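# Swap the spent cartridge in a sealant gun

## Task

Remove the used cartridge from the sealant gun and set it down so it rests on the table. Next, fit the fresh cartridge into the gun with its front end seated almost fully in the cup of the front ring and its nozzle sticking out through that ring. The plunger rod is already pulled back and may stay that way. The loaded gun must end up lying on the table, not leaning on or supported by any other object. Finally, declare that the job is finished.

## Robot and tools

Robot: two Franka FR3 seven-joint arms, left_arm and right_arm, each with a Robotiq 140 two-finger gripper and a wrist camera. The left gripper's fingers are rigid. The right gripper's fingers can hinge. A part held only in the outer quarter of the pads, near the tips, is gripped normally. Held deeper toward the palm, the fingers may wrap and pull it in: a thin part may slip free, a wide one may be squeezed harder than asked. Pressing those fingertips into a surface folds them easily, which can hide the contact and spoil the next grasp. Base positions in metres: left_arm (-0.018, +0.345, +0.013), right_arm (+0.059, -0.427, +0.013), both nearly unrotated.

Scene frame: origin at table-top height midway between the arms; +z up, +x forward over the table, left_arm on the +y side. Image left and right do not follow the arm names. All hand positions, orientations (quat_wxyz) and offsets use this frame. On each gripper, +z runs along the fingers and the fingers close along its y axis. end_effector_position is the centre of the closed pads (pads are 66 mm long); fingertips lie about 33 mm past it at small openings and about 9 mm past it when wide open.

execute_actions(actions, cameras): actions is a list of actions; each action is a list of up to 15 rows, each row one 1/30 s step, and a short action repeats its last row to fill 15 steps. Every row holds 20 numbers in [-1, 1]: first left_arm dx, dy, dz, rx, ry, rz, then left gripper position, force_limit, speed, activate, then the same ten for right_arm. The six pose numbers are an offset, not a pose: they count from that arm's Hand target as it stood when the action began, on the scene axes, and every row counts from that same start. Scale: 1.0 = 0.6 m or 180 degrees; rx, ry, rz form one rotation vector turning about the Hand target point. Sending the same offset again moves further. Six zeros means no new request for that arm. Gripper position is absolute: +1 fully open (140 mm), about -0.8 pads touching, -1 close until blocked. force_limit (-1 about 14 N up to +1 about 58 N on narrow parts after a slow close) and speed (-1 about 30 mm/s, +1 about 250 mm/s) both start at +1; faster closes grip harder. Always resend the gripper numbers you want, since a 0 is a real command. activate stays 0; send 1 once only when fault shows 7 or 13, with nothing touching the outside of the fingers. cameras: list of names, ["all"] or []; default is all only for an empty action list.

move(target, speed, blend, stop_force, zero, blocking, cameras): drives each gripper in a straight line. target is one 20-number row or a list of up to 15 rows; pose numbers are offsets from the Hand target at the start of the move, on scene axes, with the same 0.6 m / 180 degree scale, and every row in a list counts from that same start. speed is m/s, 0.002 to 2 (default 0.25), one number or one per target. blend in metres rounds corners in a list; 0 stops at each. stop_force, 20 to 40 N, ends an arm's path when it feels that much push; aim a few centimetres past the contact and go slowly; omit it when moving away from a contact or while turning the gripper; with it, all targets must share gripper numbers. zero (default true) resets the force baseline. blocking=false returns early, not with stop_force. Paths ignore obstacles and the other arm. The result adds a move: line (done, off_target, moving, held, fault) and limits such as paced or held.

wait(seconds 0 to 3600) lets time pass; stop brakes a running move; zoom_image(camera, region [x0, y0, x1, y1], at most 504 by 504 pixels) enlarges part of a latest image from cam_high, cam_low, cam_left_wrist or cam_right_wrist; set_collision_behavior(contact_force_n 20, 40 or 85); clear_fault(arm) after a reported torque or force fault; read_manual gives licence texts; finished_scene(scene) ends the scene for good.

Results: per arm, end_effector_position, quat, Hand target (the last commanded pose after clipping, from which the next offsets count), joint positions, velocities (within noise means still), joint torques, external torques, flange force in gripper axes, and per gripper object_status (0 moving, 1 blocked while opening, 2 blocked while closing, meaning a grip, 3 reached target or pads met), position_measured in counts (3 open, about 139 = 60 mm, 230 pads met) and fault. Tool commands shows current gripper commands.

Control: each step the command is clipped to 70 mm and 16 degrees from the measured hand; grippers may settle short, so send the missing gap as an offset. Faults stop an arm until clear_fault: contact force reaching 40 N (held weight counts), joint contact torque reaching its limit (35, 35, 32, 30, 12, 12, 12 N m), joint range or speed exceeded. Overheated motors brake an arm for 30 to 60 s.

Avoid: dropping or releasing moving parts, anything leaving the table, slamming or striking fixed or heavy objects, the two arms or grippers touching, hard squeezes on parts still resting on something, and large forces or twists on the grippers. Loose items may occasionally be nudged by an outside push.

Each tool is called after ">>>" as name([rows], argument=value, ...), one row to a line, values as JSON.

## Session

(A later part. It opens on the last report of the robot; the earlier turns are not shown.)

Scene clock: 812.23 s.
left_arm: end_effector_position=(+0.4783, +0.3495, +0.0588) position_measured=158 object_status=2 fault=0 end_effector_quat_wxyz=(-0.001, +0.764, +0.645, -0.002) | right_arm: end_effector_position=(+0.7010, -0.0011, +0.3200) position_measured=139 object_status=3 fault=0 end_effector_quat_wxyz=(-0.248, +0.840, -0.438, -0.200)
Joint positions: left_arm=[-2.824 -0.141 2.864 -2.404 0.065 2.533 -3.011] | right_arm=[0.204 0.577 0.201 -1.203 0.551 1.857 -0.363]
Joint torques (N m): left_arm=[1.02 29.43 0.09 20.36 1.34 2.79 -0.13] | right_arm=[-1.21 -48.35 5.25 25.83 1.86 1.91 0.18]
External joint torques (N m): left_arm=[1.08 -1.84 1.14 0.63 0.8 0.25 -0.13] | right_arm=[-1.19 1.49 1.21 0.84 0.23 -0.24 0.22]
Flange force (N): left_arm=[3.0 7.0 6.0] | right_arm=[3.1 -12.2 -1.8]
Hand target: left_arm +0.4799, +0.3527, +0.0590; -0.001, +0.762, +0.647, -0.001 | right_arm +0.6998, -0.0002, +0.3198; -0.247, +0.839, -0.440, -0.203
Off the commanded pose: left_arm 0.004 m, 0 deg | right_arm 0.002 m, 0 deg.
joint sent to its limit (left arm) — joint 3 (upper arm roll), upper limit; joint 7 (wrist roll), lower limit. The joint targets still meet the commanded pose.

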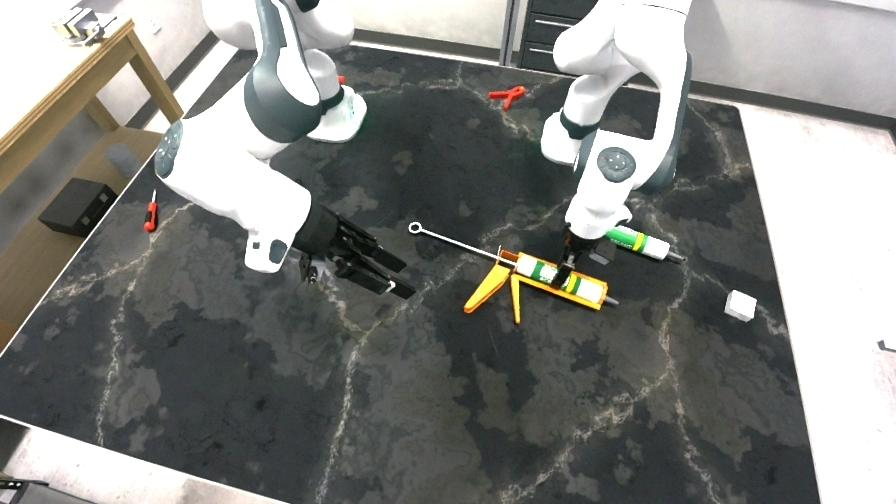

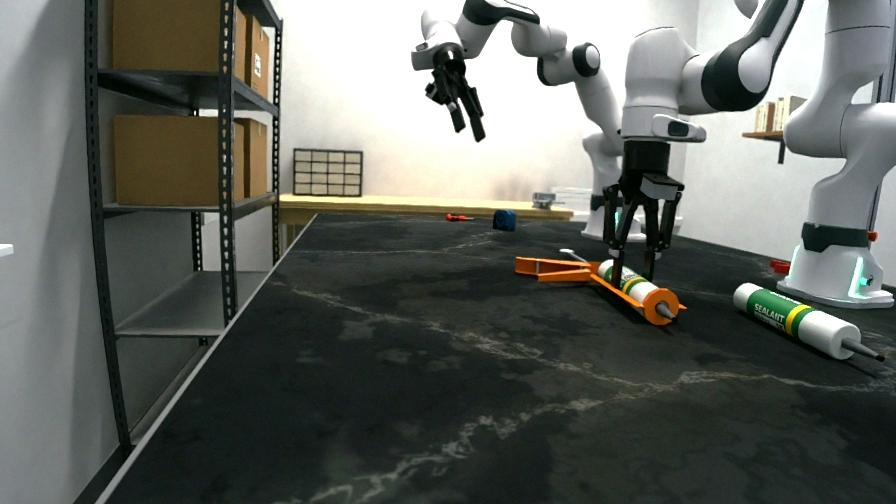

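>>> move([
  [-0.0010,-0.0058,0.0033,0.0,0,0,-1,-0.1,-1,0,0,0,0,0,0,0,-0.08,-0.5,0.5,0],
  [-0.0010,-0.0058,0.0033,0.012,-0.0019,0,-1,-0.1,-1,0,0,0,0,0,0,0,-0.08,-0.5,0.5,0],
], speed=0.01, cameras=["cam_high","cam_low","cam_left_wrist","cam_right_wrist"])

>>> zoom_image(camera="cam_high", region=[505, 240, 545, 280])

>>> zoom_image(camera="cam_high", region=[580, 265, 620, 310])

>>> zoom_image(camera="cam_low", region=[620, 260, 700, 330])

>>> zoom_image(camera="cam_right_wrist", region=[410, 210, 470, 270])

Scene clock: 904.83 s.
left_arm: end_effector_position=(+0.4779, +0.3493, +0.0597) position_measured=158 object_status=2 fault=0 end_effector_quat_wxyz=(-0.002, +0.767, +0.642, +0.002) | right_arm: end_effector_position=(+0.7010, -0.0011, +0.3200) position_measured=139 object_status=3 fault=0 end_effector_quat_wxyz=(-0.248, +0.840, -0.438, -0.200)
Joint positions: left_arm=[-2.828 -0.134 2.865 -2.412 0.073 2.541 -3.012] | right_arm=[0.204 0.577 0.201 -1.203 0.551 1.857 -0.363]
Joint torques (N m): left_arm=[-1.09 31.5 -0.74 19.43 1.42 2.8 -0.08] | right_arm=[-1.28 -48.38 5.31 25.88 1.86 1.9 0.15]
External joint torques (N m): left_arm=[-1.03 0.45 0.25 -0.24 0.88 0.26 -0.08] | right_arm=[-1.09 1.77 1.35 0.72 0.23 -0.28 0.19]
Flange force (N): left_arm=[-1.5 -0.7 1.2] | right_arm=[3.3 -12.5 -1.5]
Hand target: left_arm +0.4793, +0.3492, +0.0609; -0.013, +0.762, +0.647, +0.014 | right_arm +0.6998, -0.0002, +0.3198; -0.247, +0.839, -0.440, -0.203
Off the commanded pose: left_arm 0.002 m, 2 deg | right_arm 0.002 m, 0 deg.
joint sent to its limit (left arm) — joint 3 (upper arm roll), upper limit; joint 7 (wrist roll), lower limit. The joint targets still meet the commanded pose.
move: done
cam_left_wrist: T_world_to_cam=[[0.99178, -0.12756, 0.01022, -0.42673], [-0.12593, -0.95864, 0.25525, 0.4], [-0.02276, -0.25444, -0.96682, 0.30422]] pos_world=[0.48051, 0.40643, 0.19638]
cam_right_wrist: T_world_to_cam=[[-0.81279, -0.52258, -0.25747, 0.66056], [-0.46625, 0.31856, 0.8253, 0.05278], [-0.34927, 0.79084, -0.50258, 0.54776]] pos_world=[0.75282, -0.10481, 0.4018]

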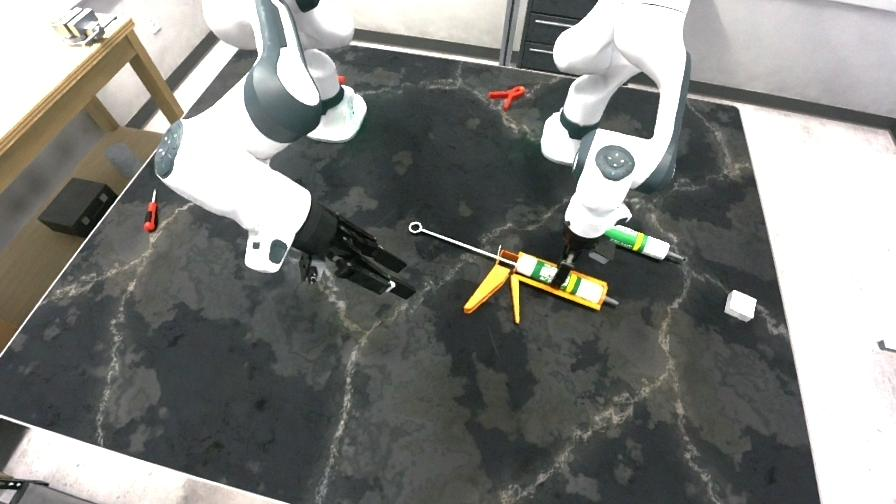

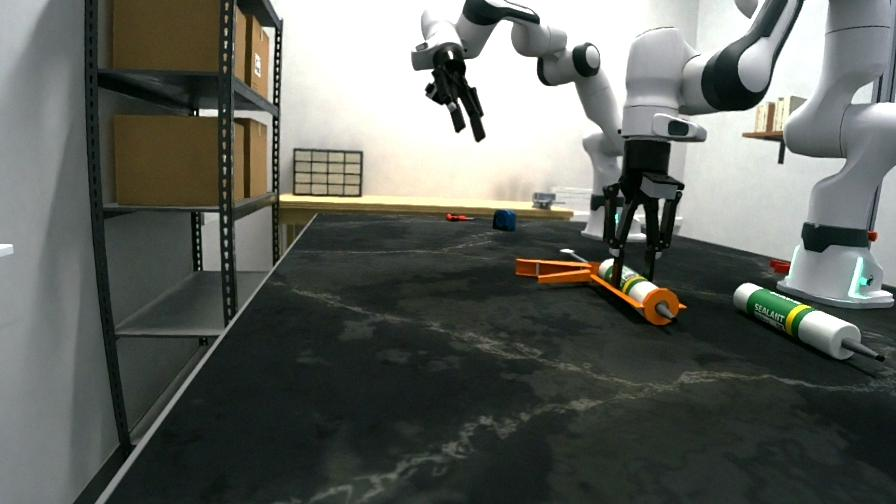

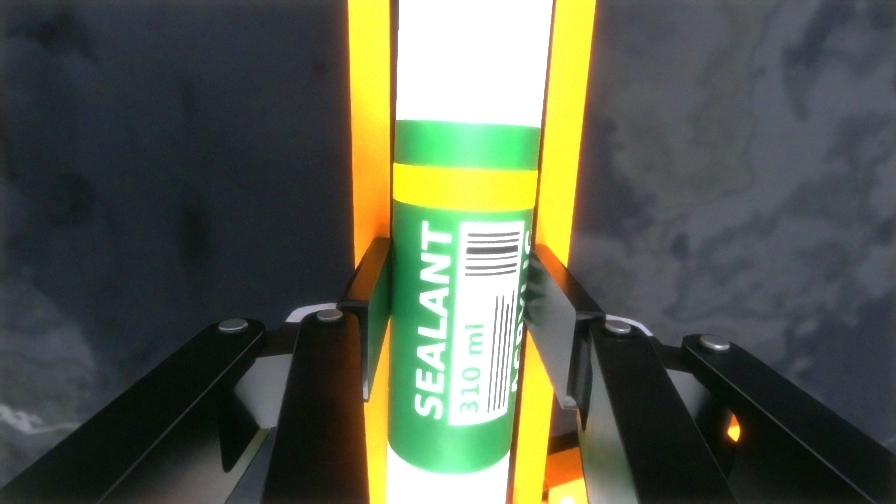

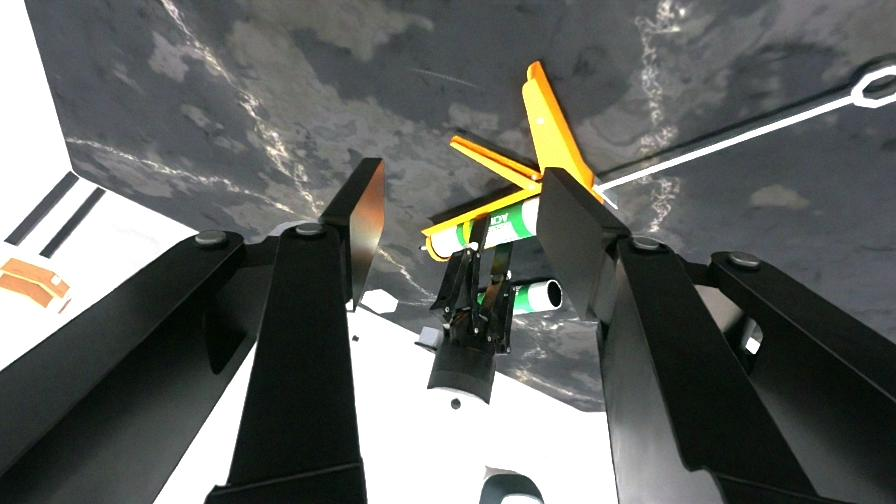

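Scaled by 12.600 from the camera's image (finer frame: 1280x720).

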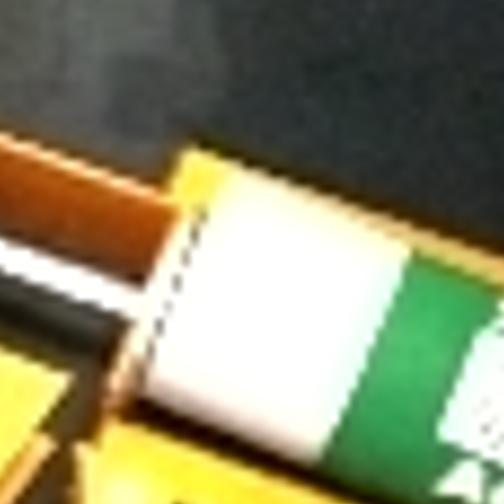

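Scaled by 11.200 from the camera's image (finer frame: 1280x720).

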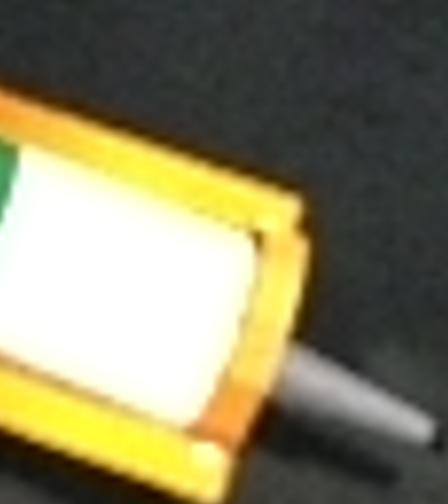

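Scaled by 6.300 from the camera's image (finer frame: 1280x720).

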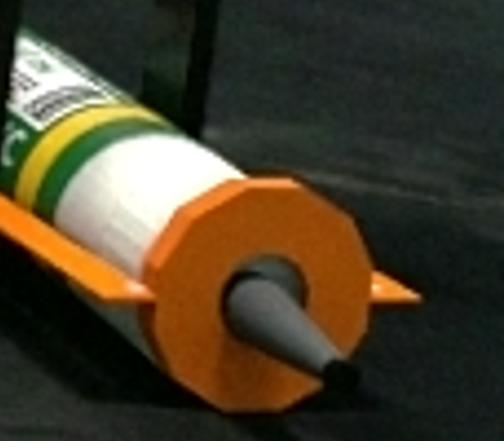

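Scaled by 8.400 from the camera's image (finer frame: 1280x720).

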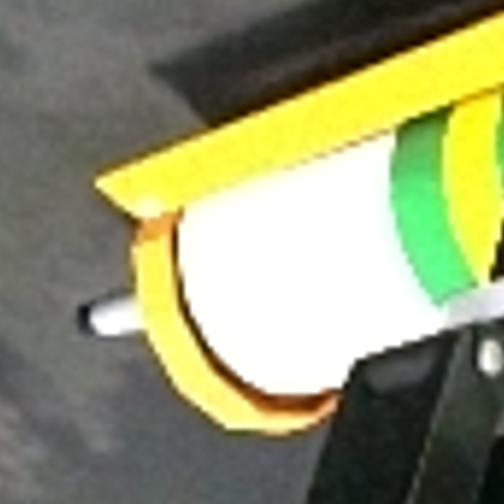

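>>> move(target=[0,0,0,0,0,0,-1,-0.1,-1,0,-0.1,0.26,-0.16,0,0,0,-0.08,-0.5,0.5,0], speed=0.15, cameras=["cam_high","cam_right_wrist"])

Scene clock: 919.10 s.
left_arm: end_effector_position=(+0.4779, +0.3493, +0.0597) position_measured=158 object_status=2 fault=0 end_effector_quat_wxyz=(-0.002, +0.767, +0.642, +0.002) | right_arm: end_effector_position=(+0.6386, +0.1550, +0.2232) position_measured=139 object_status=3 fault=0 end_effector_quat_wxyz=(-0.246, +0.841, -0.436, -0.203)
Joint positions: left_arm=[-2.828 -0.134 2.865 -2.412 0.074 2.541 -3.012] | right_arm=[0.44 0.692 0.219 -1.277 0.552 2.156 -0.271]
Joint velocities: left_arm=[within noise] | right_arm=[0.001 0 -0.001 -0.001 0 0.001 0.005]
Joint torques (N m): left_arm=[-1.09 31.53 -0.74 19.42 1.33 2.78 -0.09] | right_arm=[-0.87 -51.63 5.34 25.9 1.11 2.77 0.09]
External joint torques (N m): left_arm=[-0.97 0.47 0.33 -0.25 0.78 0.24 -0.09] | right_arm=[-0.79 1.16 0.51 0.76 0.16 0.49 0.13]
Flange force (N): left_arm=[-1.4 -0.9 1.0] | right_arm=[1.6 -7.4 2.2]
Hand target: left_arm +0.4793, +0.3492, +0.0609; -0.013, +0.762, +0.647, +0.014 | right_arm +0.6398, +0.1558, +0.2238; -0.247, +0.839, -0.440, -0.203
Off the commanded pose: left_arm 0.002 m, 2 deg | right_arm 0.002 m, 0 deg.
joint sent to its limit (left arm) — joint 3 (upper arm roll), upper limit; joint 7 (wrist roll), lower limit. The joint targets still meet the commanded pose.
move: done
cam_right_wrist: T_world_to_cam=[[-0.81068, -0.52801, -0.253, 0.66496], [-0.46391, 0.31564, 0.82774, 0.05223], [-0.3572, 0.7884, -0.50083, 0.35898]] pos_world=[0.69153, 0.0516, 0.30479]

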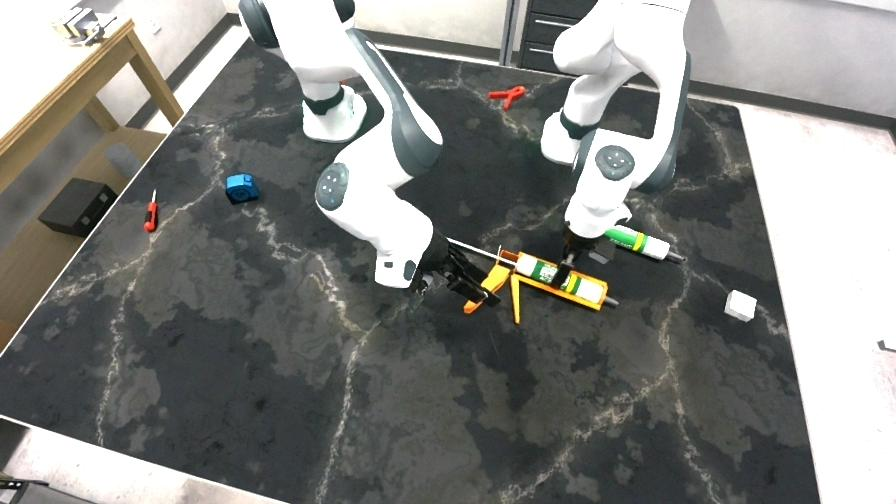

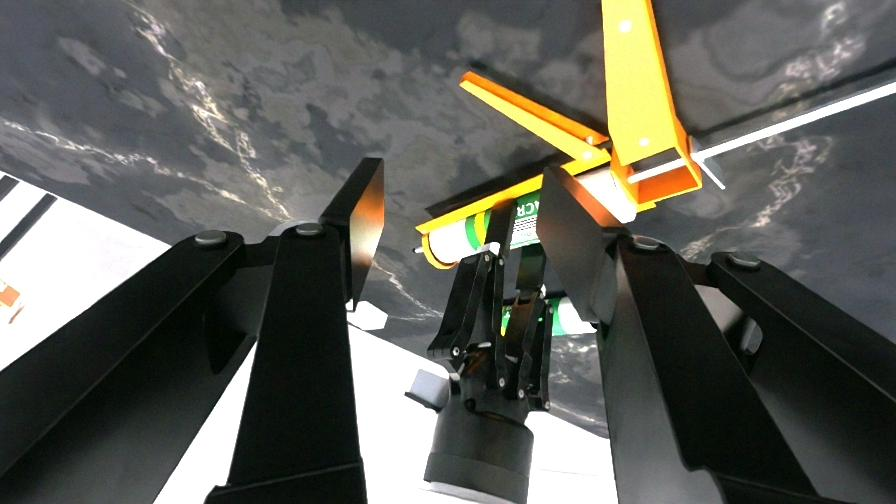

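>>> zoom_image(camera="cam_right_wrist", region=[400, 190, 500, 290])

>>> zoom_image(camera="cam_right_wrist", region=[570, 120, 730, 240])

Scaled by 5.040 from the camera's image (finer frame: 1280x720).

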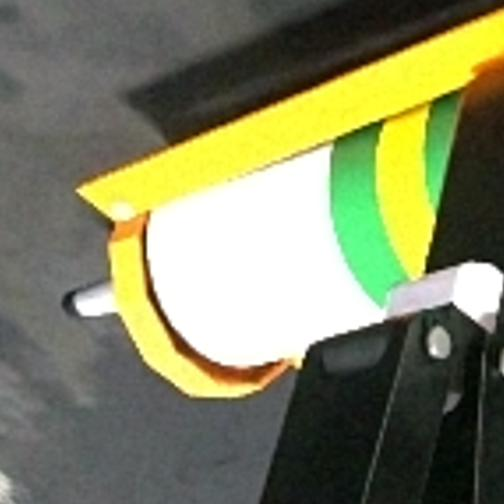

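Scaled by 3.150 from the camera's image (finer frame: 1280x720).

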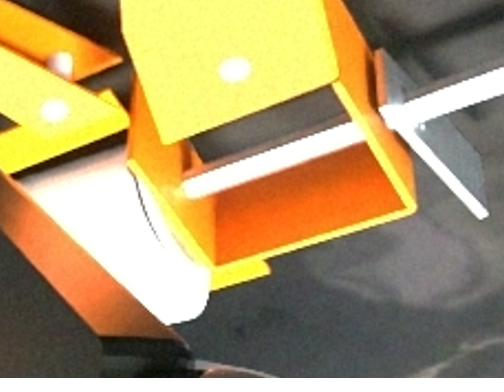

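>>> move(target=[0.0012,0.0075,0.0,0.0,0,0,-1,-0.1,-1,0,0,0,0,0,0,0,-0.08,-0.5,0.5,0], speed=0.01, cameras=["cam_high","cam_right_wrist"])

>>> zoom_image(camera="cam_high", region=[505, 240, 545, 280])

>>> zoom_image(camera="cam_right_wrist", region=[400, 190, 500, 290])

>>> zoom_image(camera="cam_right_wrist", region=[570, 120, 730, 240])

Scene clock: 955.07 s.
left_arm: end_effector_position=(+0.4779, +0.3516, +0.0597) position_measured=158 object_status=2 fault=0 end_effector_quat_wxyz=(-0.003, +0.768, +0.641, +0.003) | right_arm: end_effector_position=(+0.6387, +0.1550, +0.2232) position_measured=139 object_status=3 fault=0 end_effector_quat_wxyz=(-0.246, +0.841, -0.437, -0.203)
Joint positions: left_arm=[-2.825 -0.134 2.865 -2.412 0.081 2.541 -3.013] | right_arm=[0.44 0.692 0.219 -1.277 0.552 2.156 -0.269]
Joint torques (N m): left_arm=[0.53 30.67 -0.46 20.66 1.42 2.77 -0.05] | right_arm=[-1.1 -51.63 5.76 25.9 1 2.66 0.17]
External joint torques (N m): left_arm=[0.6 -0.34 0.56 1.03 0.89 0.24 -0.05] | right_arm=[-1.09 1.44 0.86 0.61 0.05 0.37 0.21]
Flange force (N): left_arm=[1.8 4.8 2.5] | right_arm=[1.9 -7.8 2.2]
Hand target: left_arm +0.4801, +0.3537, +0.0609; -0.013, +0.762, +0.647, +0.014 | right_arm +0.6398, +0.1558, +0.2238; -0.247, +0.839, -0.440, -0.203
Off the commanded pose: left_arm 0.003 m, 2 deg | right_arm 0.002 m, 0 deg.
joint sent to its limit (left arm) — joint 3 (upper arm roll), upper limit; joint 7 (wrist roll), lower limit. The joint targets still meet the commanded pose.
move: done
cam_right_wrist: T_world_to_cam=[[-0.81191, -0.52652, -0.25213, 0.66534], [-0.46252, 0.31667, 0.82813, 0.05109], [-0.35619, 0.78898, -0.50064, 0.35824]] pos_world=[0.69143, 0.05149, 0.30479]

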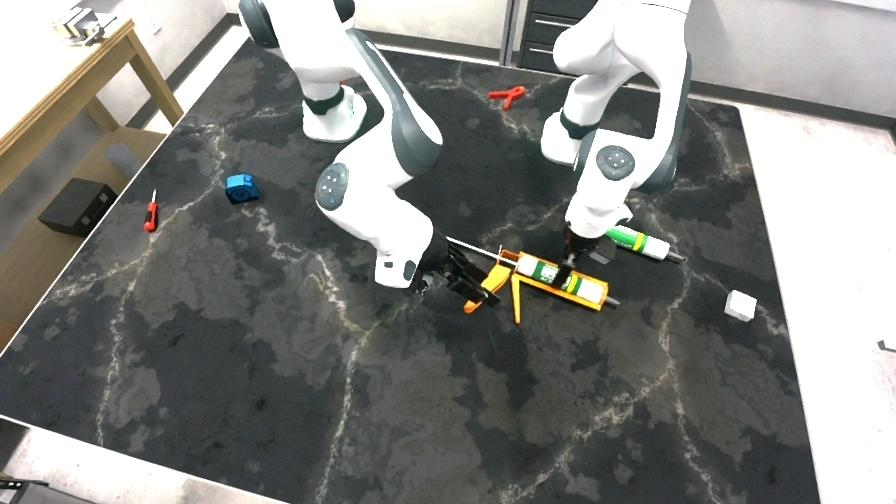

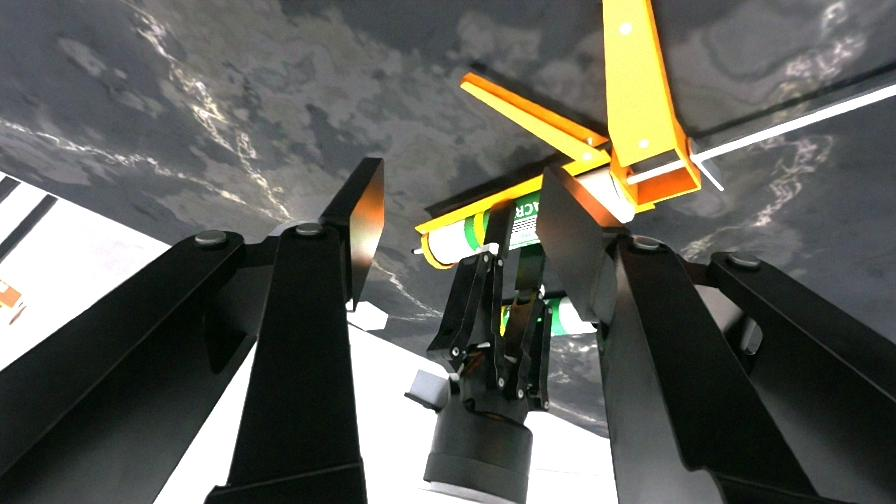

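Scaled by 12.600 from the camera's image (finer frame: 1280x720).

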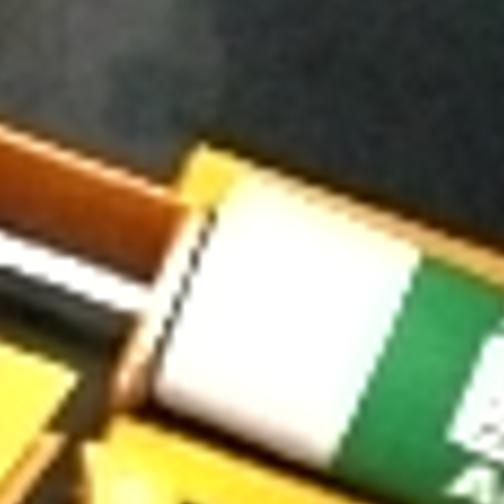

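Scaled by 5.040 from the camera's image (finer frame: 1280x720).

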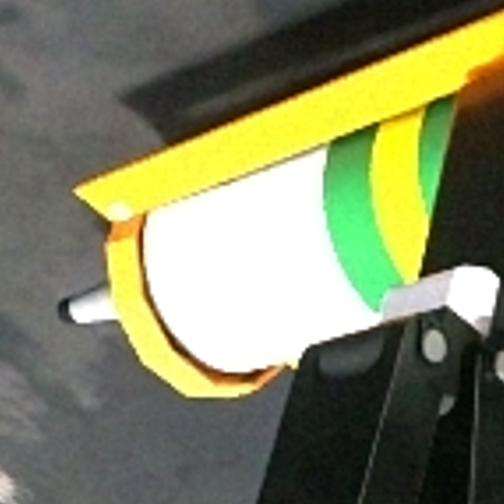

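Scaled by 3.150 from the camera's image (finer frame: 1280x720).

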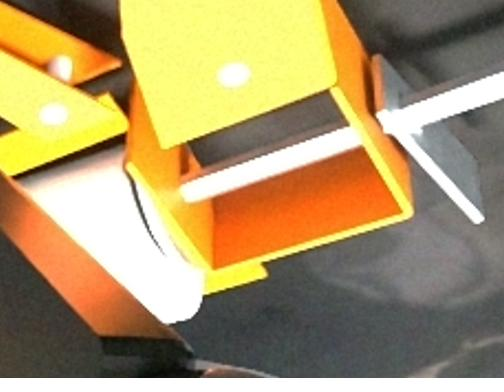

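>>> move([
  [0,0,0,0,0,0,-1,-0.1,-1,0,-0.03,-0.03,0.02,-0.1896,-0.0881,0.1414,-0.08,-0.5,0.5,0],
  [0,0,0,0,0,0,-1,-0.1,-1,0,-0.148,0.027,-0.12,-0.1896,-0.0881,0.1414,-0.08,-0.5,0.5,0],
], speed=0.15, cameras=["cam_high","cam_low","cam_right_wrist"])

Scene clock: 998.53 s.
left_arm: end_effector_position=(+0.4779, +0.3517, +0.0597) position_measured=158 object_status=2 fault=0 end_effector_quat_wxyz=(-0.003, +0.768, +0.641, +0.003) | right_arm: end_effector_position=(+0.5507, +0.1707, +0.1508) position_measured=139 object_status=3 fault=0 end_effector_quat_wxyz=(+0.002, +0.969, -0.247, -0.001)
Joint positions: left_arm=[-2.825 -0.134 2.865 -2.412 0.081 2.541 -3.013] | right_arm=[0.89 0.874 -0.042 -0.949 0.032 1.817 -0.201]
Joint velocities: left_arm=[within noise] | right_arm=[0.001 0.001 -0.001 0 0.001 0.004 0.003]
Joint torques (N m): left_arm=[0.52 30.68 -0.45 20.72 1.34 2.77 -0.06] | right_arm=[-1.03 -55.85 0.22 24.74 0.73 3.01 0.15]
External joint torques (N m): left_arm=[0.54 -0.32 0.51 1.11 0.81 0.24 -0.06] | right_arm=[-0.85 0.93 0.42 -0.22 0 0.42 0.14]
Flange force (N): left_arm=[1.7 4.9 2.3] | right_arm=[0.0 0.0 0.0]
Hand target: left_arm +0.4801, +0.3537, +0.0609; -0.013, +0.762, +0.647, +0.014 | right_arm +0.5510, +0.1720, +0.1518; +0.000, +0.968, -0.250, +0.000
Off the commanded pose: left_arm 0.003 m, 2 deg | right_arm 0.002 m, 0 deg.
elbow stopped short (right arm): the move would have taken joint 4 (elbow) straighter than the controller allows.
joint sent to its limit (left arm) — joint 3 (upper arm roll), upper limit; joint 7 (wrist roll), lower limit. The joint targets still meet the commanded pose.
move: done
cam_right_wrist: T_world_to_cam=[[-0.44235, -0.89675, 0.01278, 0.40365], [-0.81393, 0.4074, 0.41418, 0.30601], [-0.37662, 0.17281, -0.91011, 0.45648]] pos_world=[0.59955, 0.15842, 0.28354]

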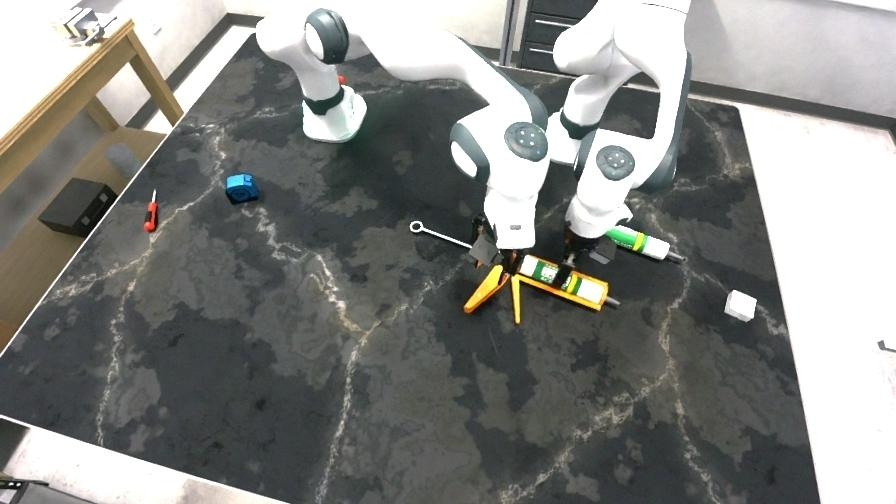

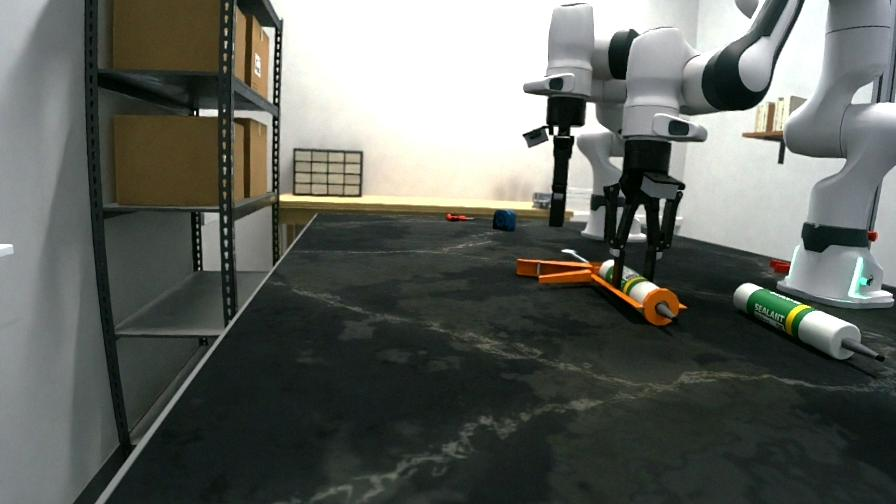

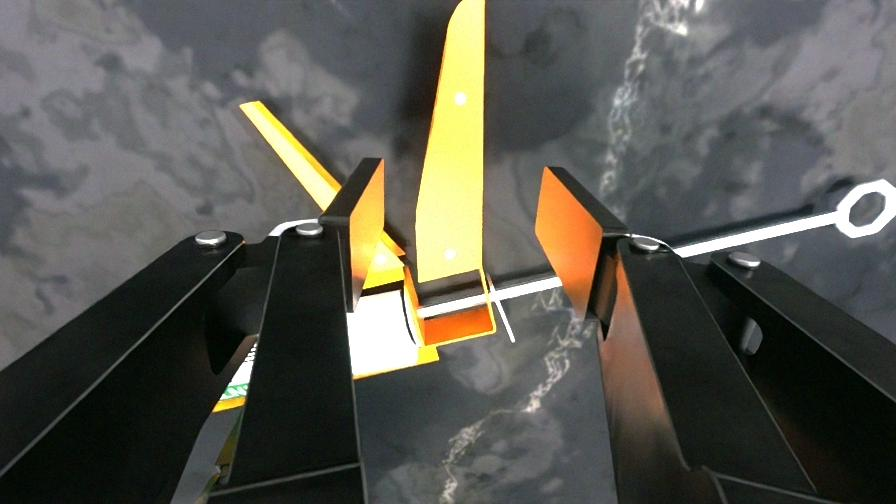

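>>> move([
  [0,0,0,0,0,0,-1,-0.1,-1,0,0,0,-0.15,0,0,0,-0.08,-0.5,0.5,0],
  [0,0,0,0,0,0,-1,-0.1,-1,0,0,0,-0.167,0,0,0,-0.08,-0.5,0.5,0],
], speed=[0.1,0.02], cameras=["cam_low","cam_right_wrist"])

>>> zoom_image(camera="cam_low", region=[500, 200, 620, 300])

Scene clock: 1009.07 s.
left_arm: end_effector_position=(+0.4779, +0.3517, +0.0597) position_measured=158 object_status=2 fault=0 end_effector_quat_wxyz=(-0.003, +0.768, +0.641, +0.003) | right_arm: end_effector_position=(+0.5516, +0.1708, +0.0527) position_measured=139 object_status=3 fault=0 end_effector_quat_wxyz=(+0.001, +0.969, -0.248, +0.001)
Joint positions: left_arm=[-2.825 -0.134 2.865 -2.412 0.081 2.541 -3.013] | right_arm=[0.89 0.952 -0.038 -1.063 0.032 2.012 -0.2]
Joint velocities: left_arm=[within noise] | right_arm=[-0.001 0.001 0 0.001 0 0.005 0.001]
Joint torques (N m): left_arm=[0.55 30.7 -0.45 20.68 1.33 2.77 -0.07] | right_arm=[-1.17 -55.69 0.77 24.63 0.76 2.96 0.18]
External joint torques (N m): left_arm=[0.64 -0.31 0.58 1.03 0.79 0.24 -0.07] | right_arm=[-1.31 1.8 0.81 0.06 0.08 0.37 0.18]
Flange force (N): left_arm=[1.8 4.6 2.3] | right_arm=[2.9 -8.5 2.9]
Hand target: left_arm +0.4801, +0.3537, +0.0609; -0.013, +0.762, +0.647, +0.014 | right_arm +0.5510, +0.1720, +0.0516; +0.000, +0.968, -0.250, +0.000
Off the commanded pose: left_arm 0.003 m, 2 deg | right_arm 0.002 m, 0 deg.
joint sent to its limit (left arm) — joint 3 (upper arm roll), upper limit; joint 7 (wrist roll), lower limit. The joint targets still meet the commanded pose.
move: done
cam_right_wrist: T_world_to_cam=[[-0.44466, -0.89564, 0.01046, 0.40662], [-0.81412, 0.40901, 0.41222, 0.34715], [-0.37348, 0.17478, -0.91102, 0.36553]] pos_world=[0.59995, 0.15831, 0.18565]

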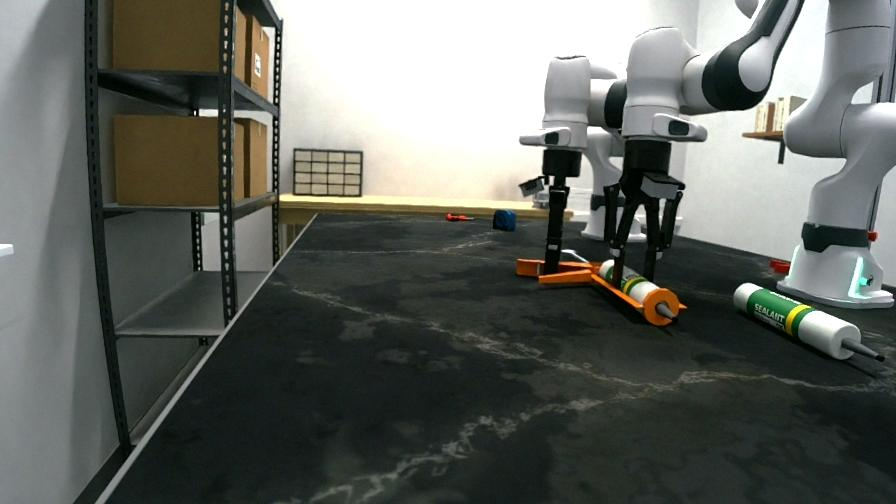

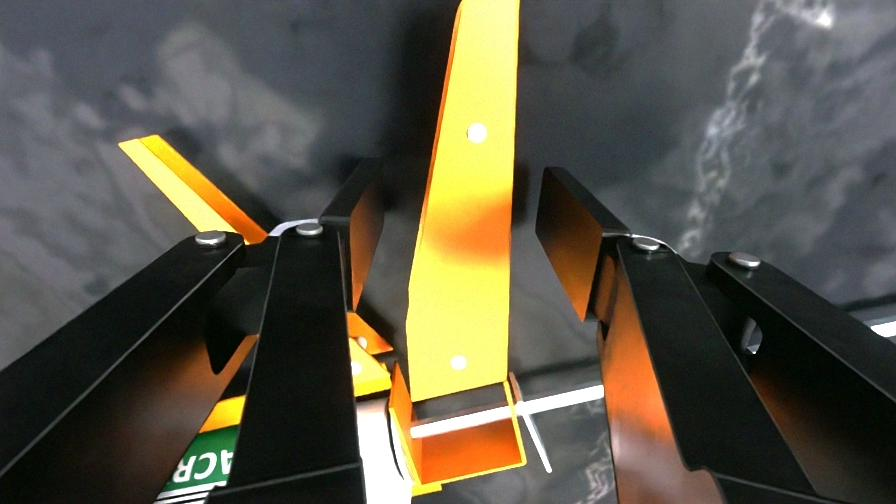

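Scaled by 4.200 from the camera's image (finer frame: 1280x720).

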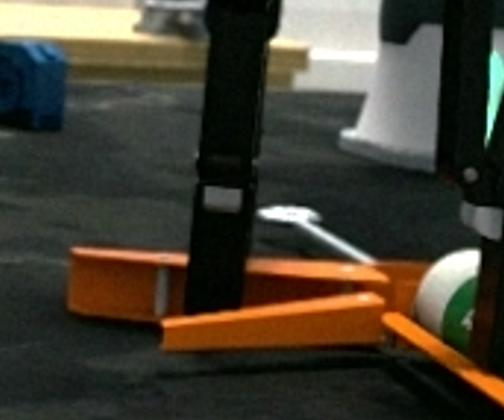

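>>> move([
  [0,0,0,0,0,0,-1,-0.1,-1,0,-0.0022,-0.0045,-0.002,0,0,0,-0.08,-0.5,0.5,0],
], speed=0.02)

>>> execute_actions([
  [[0,0,0,0,0,0,-1,-0.1,-1,0,0,0,0,0,0,0,-1,-0.2,-1,0]],
  [[0,0,0,0,0,0,-1,-0.1,-1,0,0,0,0,0,0,0,-1,-0.2,-1,0]],
  [[0,0,0,0,0,0,-1,-0.1,-1,0,0,0,0,0,0,0,-1,-0.2,-1,0]],
], cameras=["cam_high","cam_low","cam_right_wrist","cam_left_wrist"])

>>> zoom_image(camera="cam_high", region=[505, 240, 545, 280])

Scene clock: 1020.60 s.
left_arm: end_effector_position=(+0.4779, +0.3517, +0.0597) position_measured=158 object_status=2 fault=0 end_effector_quat_wxyz=(-0.003, +0.768, +0.641, +0.003) | right_arm: end_effector_position=(+0.5496, +0.1679, +0.0495) position_measured=139 object_status=3 fault=0 end_effector_quat_wxyz=(+0.003, +0.969, -0.248, +0.000)
Joint positions: left_arm=[-2.825 -0.134 2.865 -2.412 0.081 2.541 -3.013] | right_arm=[0.89 0.941 -0.038 -1.09 0.032 2.026 -0.2]
Joint velocities: left_arm=[within noise] | right_arm=[0 0 -0.001 -0.001 0.001 0.004 -0.001]
Joint torques (N m): left_arm=[0.53 30.64 -0.44 20.72 1.34 2.76 -0.03] | right_arm=[-1.22 -56.35 0.83 24.37 0.72 3.05 0.08]
External joint torques (N m): left_arm=[0.52 -0.4 0.5 1.02 0.81 0.22 -0.03] | right_arm=[-1.24 0.67 0.94 0.01 0.05 0.49 0.08]
Flange force (N): left_arm=[1.7 4.9 2.4] | right_arm=[1.6 -1.6 1.7]
Hand target: left_arm +0.4801, +0.3537, +0.0609; -0.013, +0.762, +0.647, +0.014 | right_arm +0.5497, +0.1693, +0.0504; +0.000, +0.968, -0.250, +0.000
Off the commanded pose: left_arm 0.003 m, 2 deg | right_arm 0.002 m, 0 deg.
joint sent to its limit (left arm) — joint 3 (upper arm roll), upper limit; joint 7 (wrist roll), lower limit. The joint targets still meet the commanded pose.
move: done

Scene clock: 1022.30 s.
left_arm: end_effector_position=(+0.4779, +0.3518, +0.0597) position_measured=158 object_status=2 fault=0 end_effector_quat_wxyz=(-0.003, +0.768, +0.641, +0.003) | right_arm: end_effector_position=(+0.5497, +0.1687, +0.0499) position_measured=184 object_status=2 fault=0 end_effector_quat_wxyz=(+0.001, +0.969, -0.248, +0.000)
Joint positions: left_arm=[-2.824 -0.134 2.865 -2.412 0.081 2.541 -3.013] | right_arm=[0.89 0.941 -0.038 -1.09 0.032 2.029 -0.2]
Joint torques (N m): left_arm=[0.35 30.68 -0.56 20.79 1.25 2.87 -0.08] | right_arm=[-1.29 -56.21 0.54 24.39 0.74 2.88 0.11]
External joint torques (N m): left_arm=[0.49 -0.39 0.52 1.14 0.71 0.34 -0.08] | right_arm=[-1.37 1.03 0.62 -0.1 0.06 0.29 0.11]
External joint torques at the end of the 1st action: left_arm=[0.56 -0.37 0.55 1.05 0.8 0.22 -0.03] | right_arm=[-1.11 0.82 0.96 -0.18 0.04 0.37 0.14]
External joint torques at the end of the 2nd action: left_arm=[0.45 -0.33 0.42 1.14 0.74 0.31 -0.09] | right_arm=[-1.55 1.34 0.58 0.24 0.02 0.28 0.04]
Flange force (N): left_arm=[1.6 5.1 2.6] | right_arm=[2.1 -3.2 1.8]
Flange force at the end of the 1st action (N): left_arm=[1.8 4.9 2.4] | right_arm=[1.3 -1.1 1.8]
Flange force at the end of the 2nd action (N): left_arm=[1.5 5.0 2.4] | right_arm=[3.2 -7.7 2.1]
Hand target: left_arm +0.4801, +0.3537, +0.0609; -0.013, +0.762, +0.647, +0.014 | right_arm +0.5497, +0.1693, +0.0504; +0.000, +0.968, -0.250, +0.000
Off the commanded pose: left_arm 0.003 m, 2 deg | right_arm 0.001 m, 0 deg.
joint sent to its limit (left arm) — joint 3 (upper arm roll), upper limit; joint 7 (wrist roll), lower limit. The joint targets still meet the commanded pose.
cam_left_wrist: T_world_to_cam=[[0.99143, -0.13023, 0.00988, -0.42527], [-0.12853, -0.95937, 0.25119, 0.40412], [-0.02323, -0.25031, -0.96789, 0.30366]] pos_world=[0.48062, 0.40832, 0.19659]
cam_right_wrist: T_world_to_cam=[[-0.44507, -0.89544, 0.01033, 0.40412], [-0.81375, 0.40922, 0.41273, 0.34747], [-0.3738, 0.17529, -0.91079, 0.36258]] pos_world=[0.59815, 0.15611, 0.18265]

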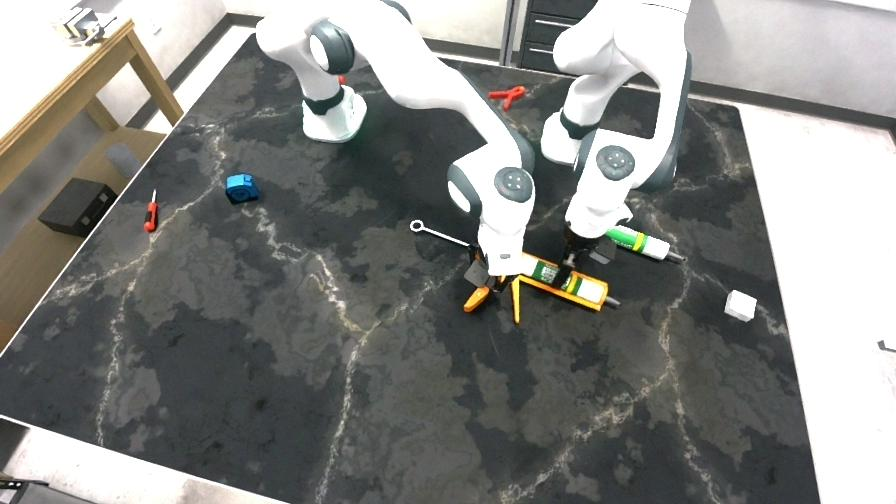

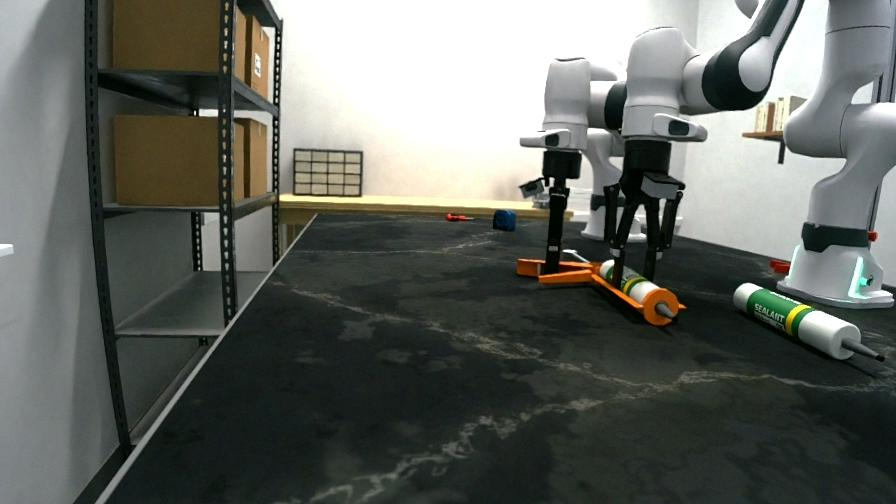

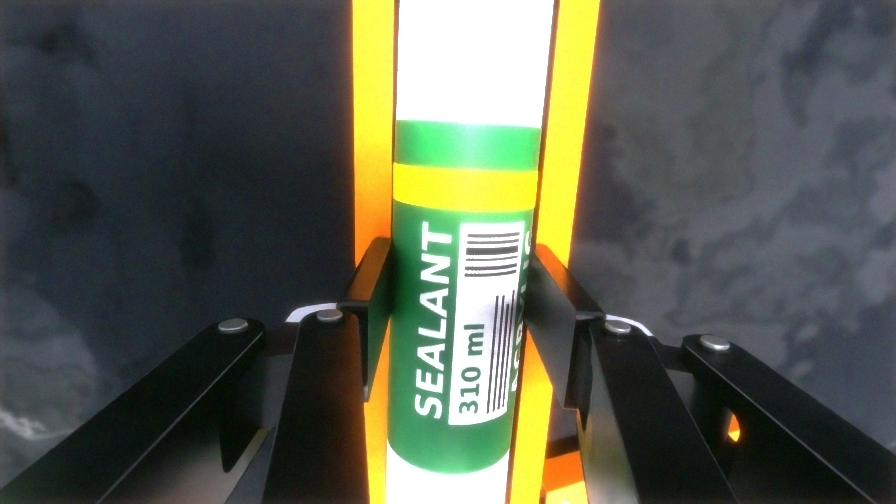

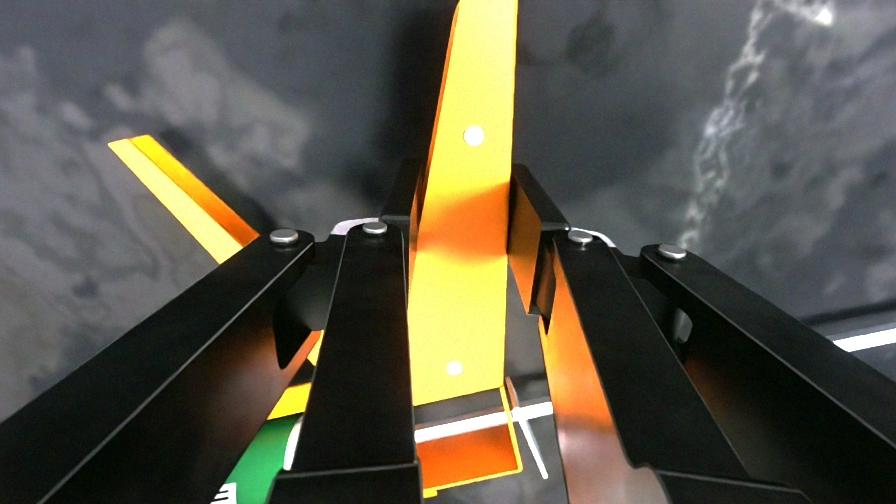

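Scaled by 12.600 from the camera's image (finer frame: 1280x720).

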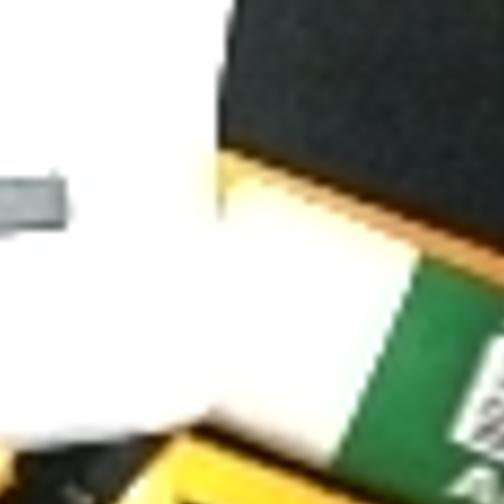

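>>> move([
  [0.0011,0.0067,0,0,0,0,-1,-0.1,-1,0,0,0,0,0,0,0,-1,-0.2,-1,0],
], speed=0.01, cameras=["cam_high","cam_left_wrist","cam_right_wrist"])

>>> zoom_image(camera="cam_high", region=[560, 255, 620, 315])

Scene clock: 1029.23 s.
left_arm: end_effector_position=(+0.4786, +0.3556, +0.0597) position_measured=158 object_status=2 fault=0 end_effector_quat_wxyz=(-0.004, +0.767, +0.642, +0.004) | right_arm: end_effector_position=(+0.5497, +0.1687, +0.0499) position_measured=184 object_status=2 fault=0 end_effector_quat_wxyz=(+0.001, +0.969, -0.248, +0.000)
Joint positions: left_arm=[-2.818 -0.136 2.865 -2.41 0.087 2.541 -3.013] | right_arm=[0.89 0.941 -0.038 -1.09 0.032 2.029 -0.2]
Joint torques (N m): left_arm=[0.67 30.35 -0.34 21.17 1.32 2.84 -0.07] | right_arm=[-1.38 -56.26 0.63 24.38 0.74 2.86 0.1]
External joint torques (N m): left_arm=[0.75 -0.69 0.69 1.52 0.78 0.31 -0.07] | right_arm=[-1.47 1.13 0.68 -0.18 0.06 0.26 0.1]
Flange force (N): left_arm=[2.5 7.0 3.3] | right_arm=[2.2 -3.1 2.0]
Hand target: left_arm +0.4807, +0.3577, +0.0609; -0.013, +0.762, +0.647, +0.014 | right_arm +0.5497, +0.1693, +0.0504; +0.000, +0.968, -0.250, +0.000
Off the commanded pose: left_arm 0.003 m, 2 deg | right_arm 0.001 m, 0 deg.
joint sent to its limit (left arm) — joint 3 (upper arm roll), upper limit; joint 7 (wrist roll), lower limit. The joint targets still meet the commanded pose.
move: done
cam_left_wrist: T_world_to_cam=[[0.99161, -0.12885, 0.01013, -0.42604], [-0.12732, -0.96033, 0.24811, 0.40771], [-0.02225, -0.24732, -0.96868, 0.30314]] pos_world=[0.48112, 0.41162, 0.19681]
cam_right_wrist: T_world_to_cam=[[-0.44507, -0.89544, 0.01033, 0.40412], [-0.81375, 0.40922, 0.41273, 0.34747], [-0.3738, 0.17529, -0.91079, 0.36258]] pos_world=[0.59815, 0.15611, 0.18265]

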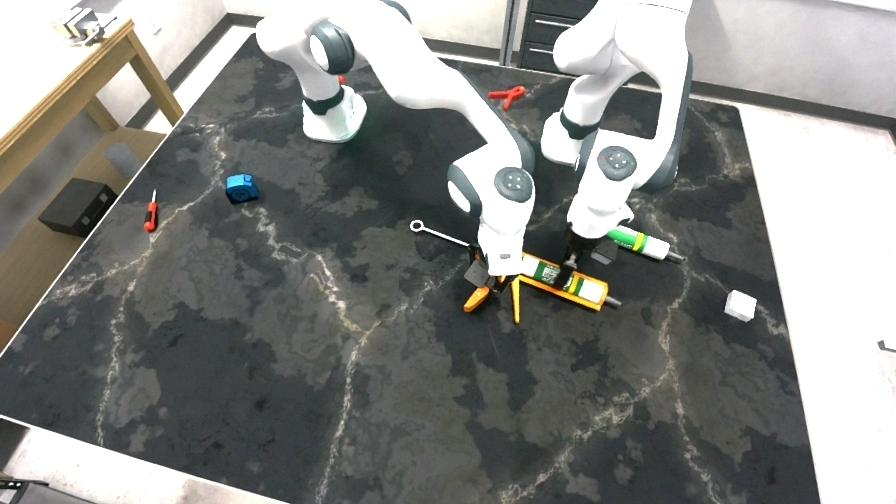

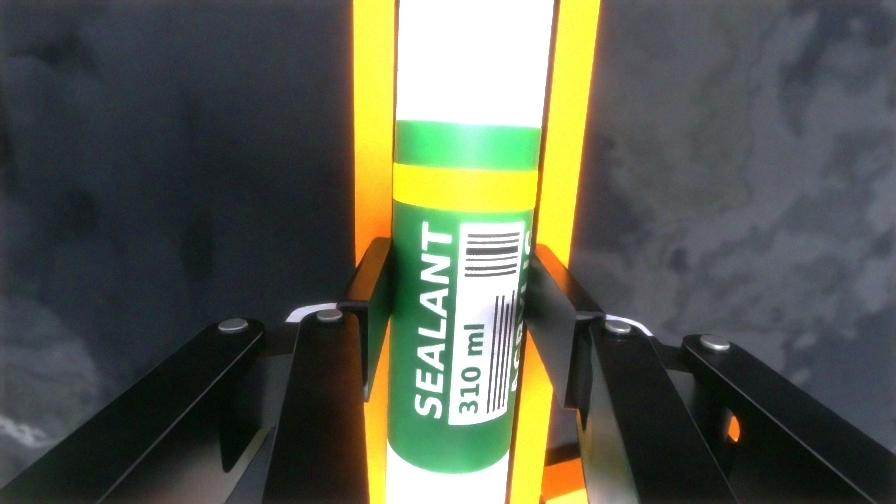

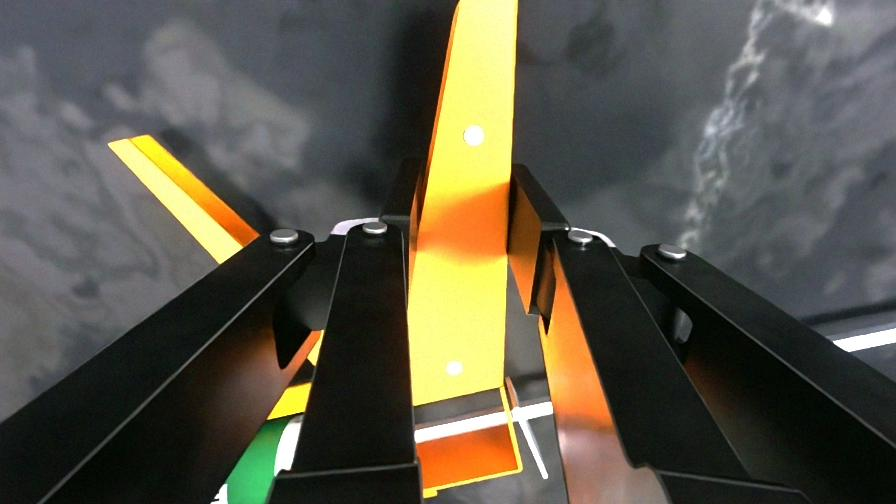

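Scaled by 8.400 from the camera's image (finer frame: 1280x720).

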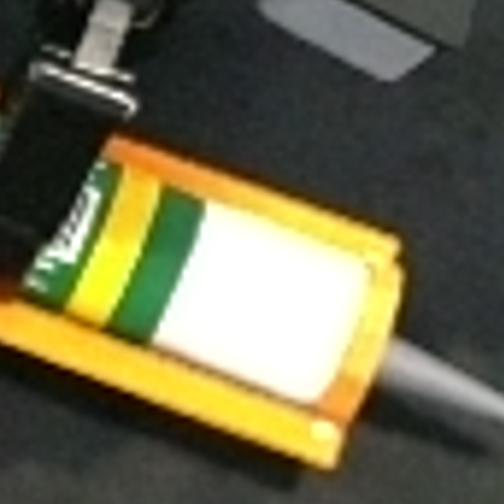

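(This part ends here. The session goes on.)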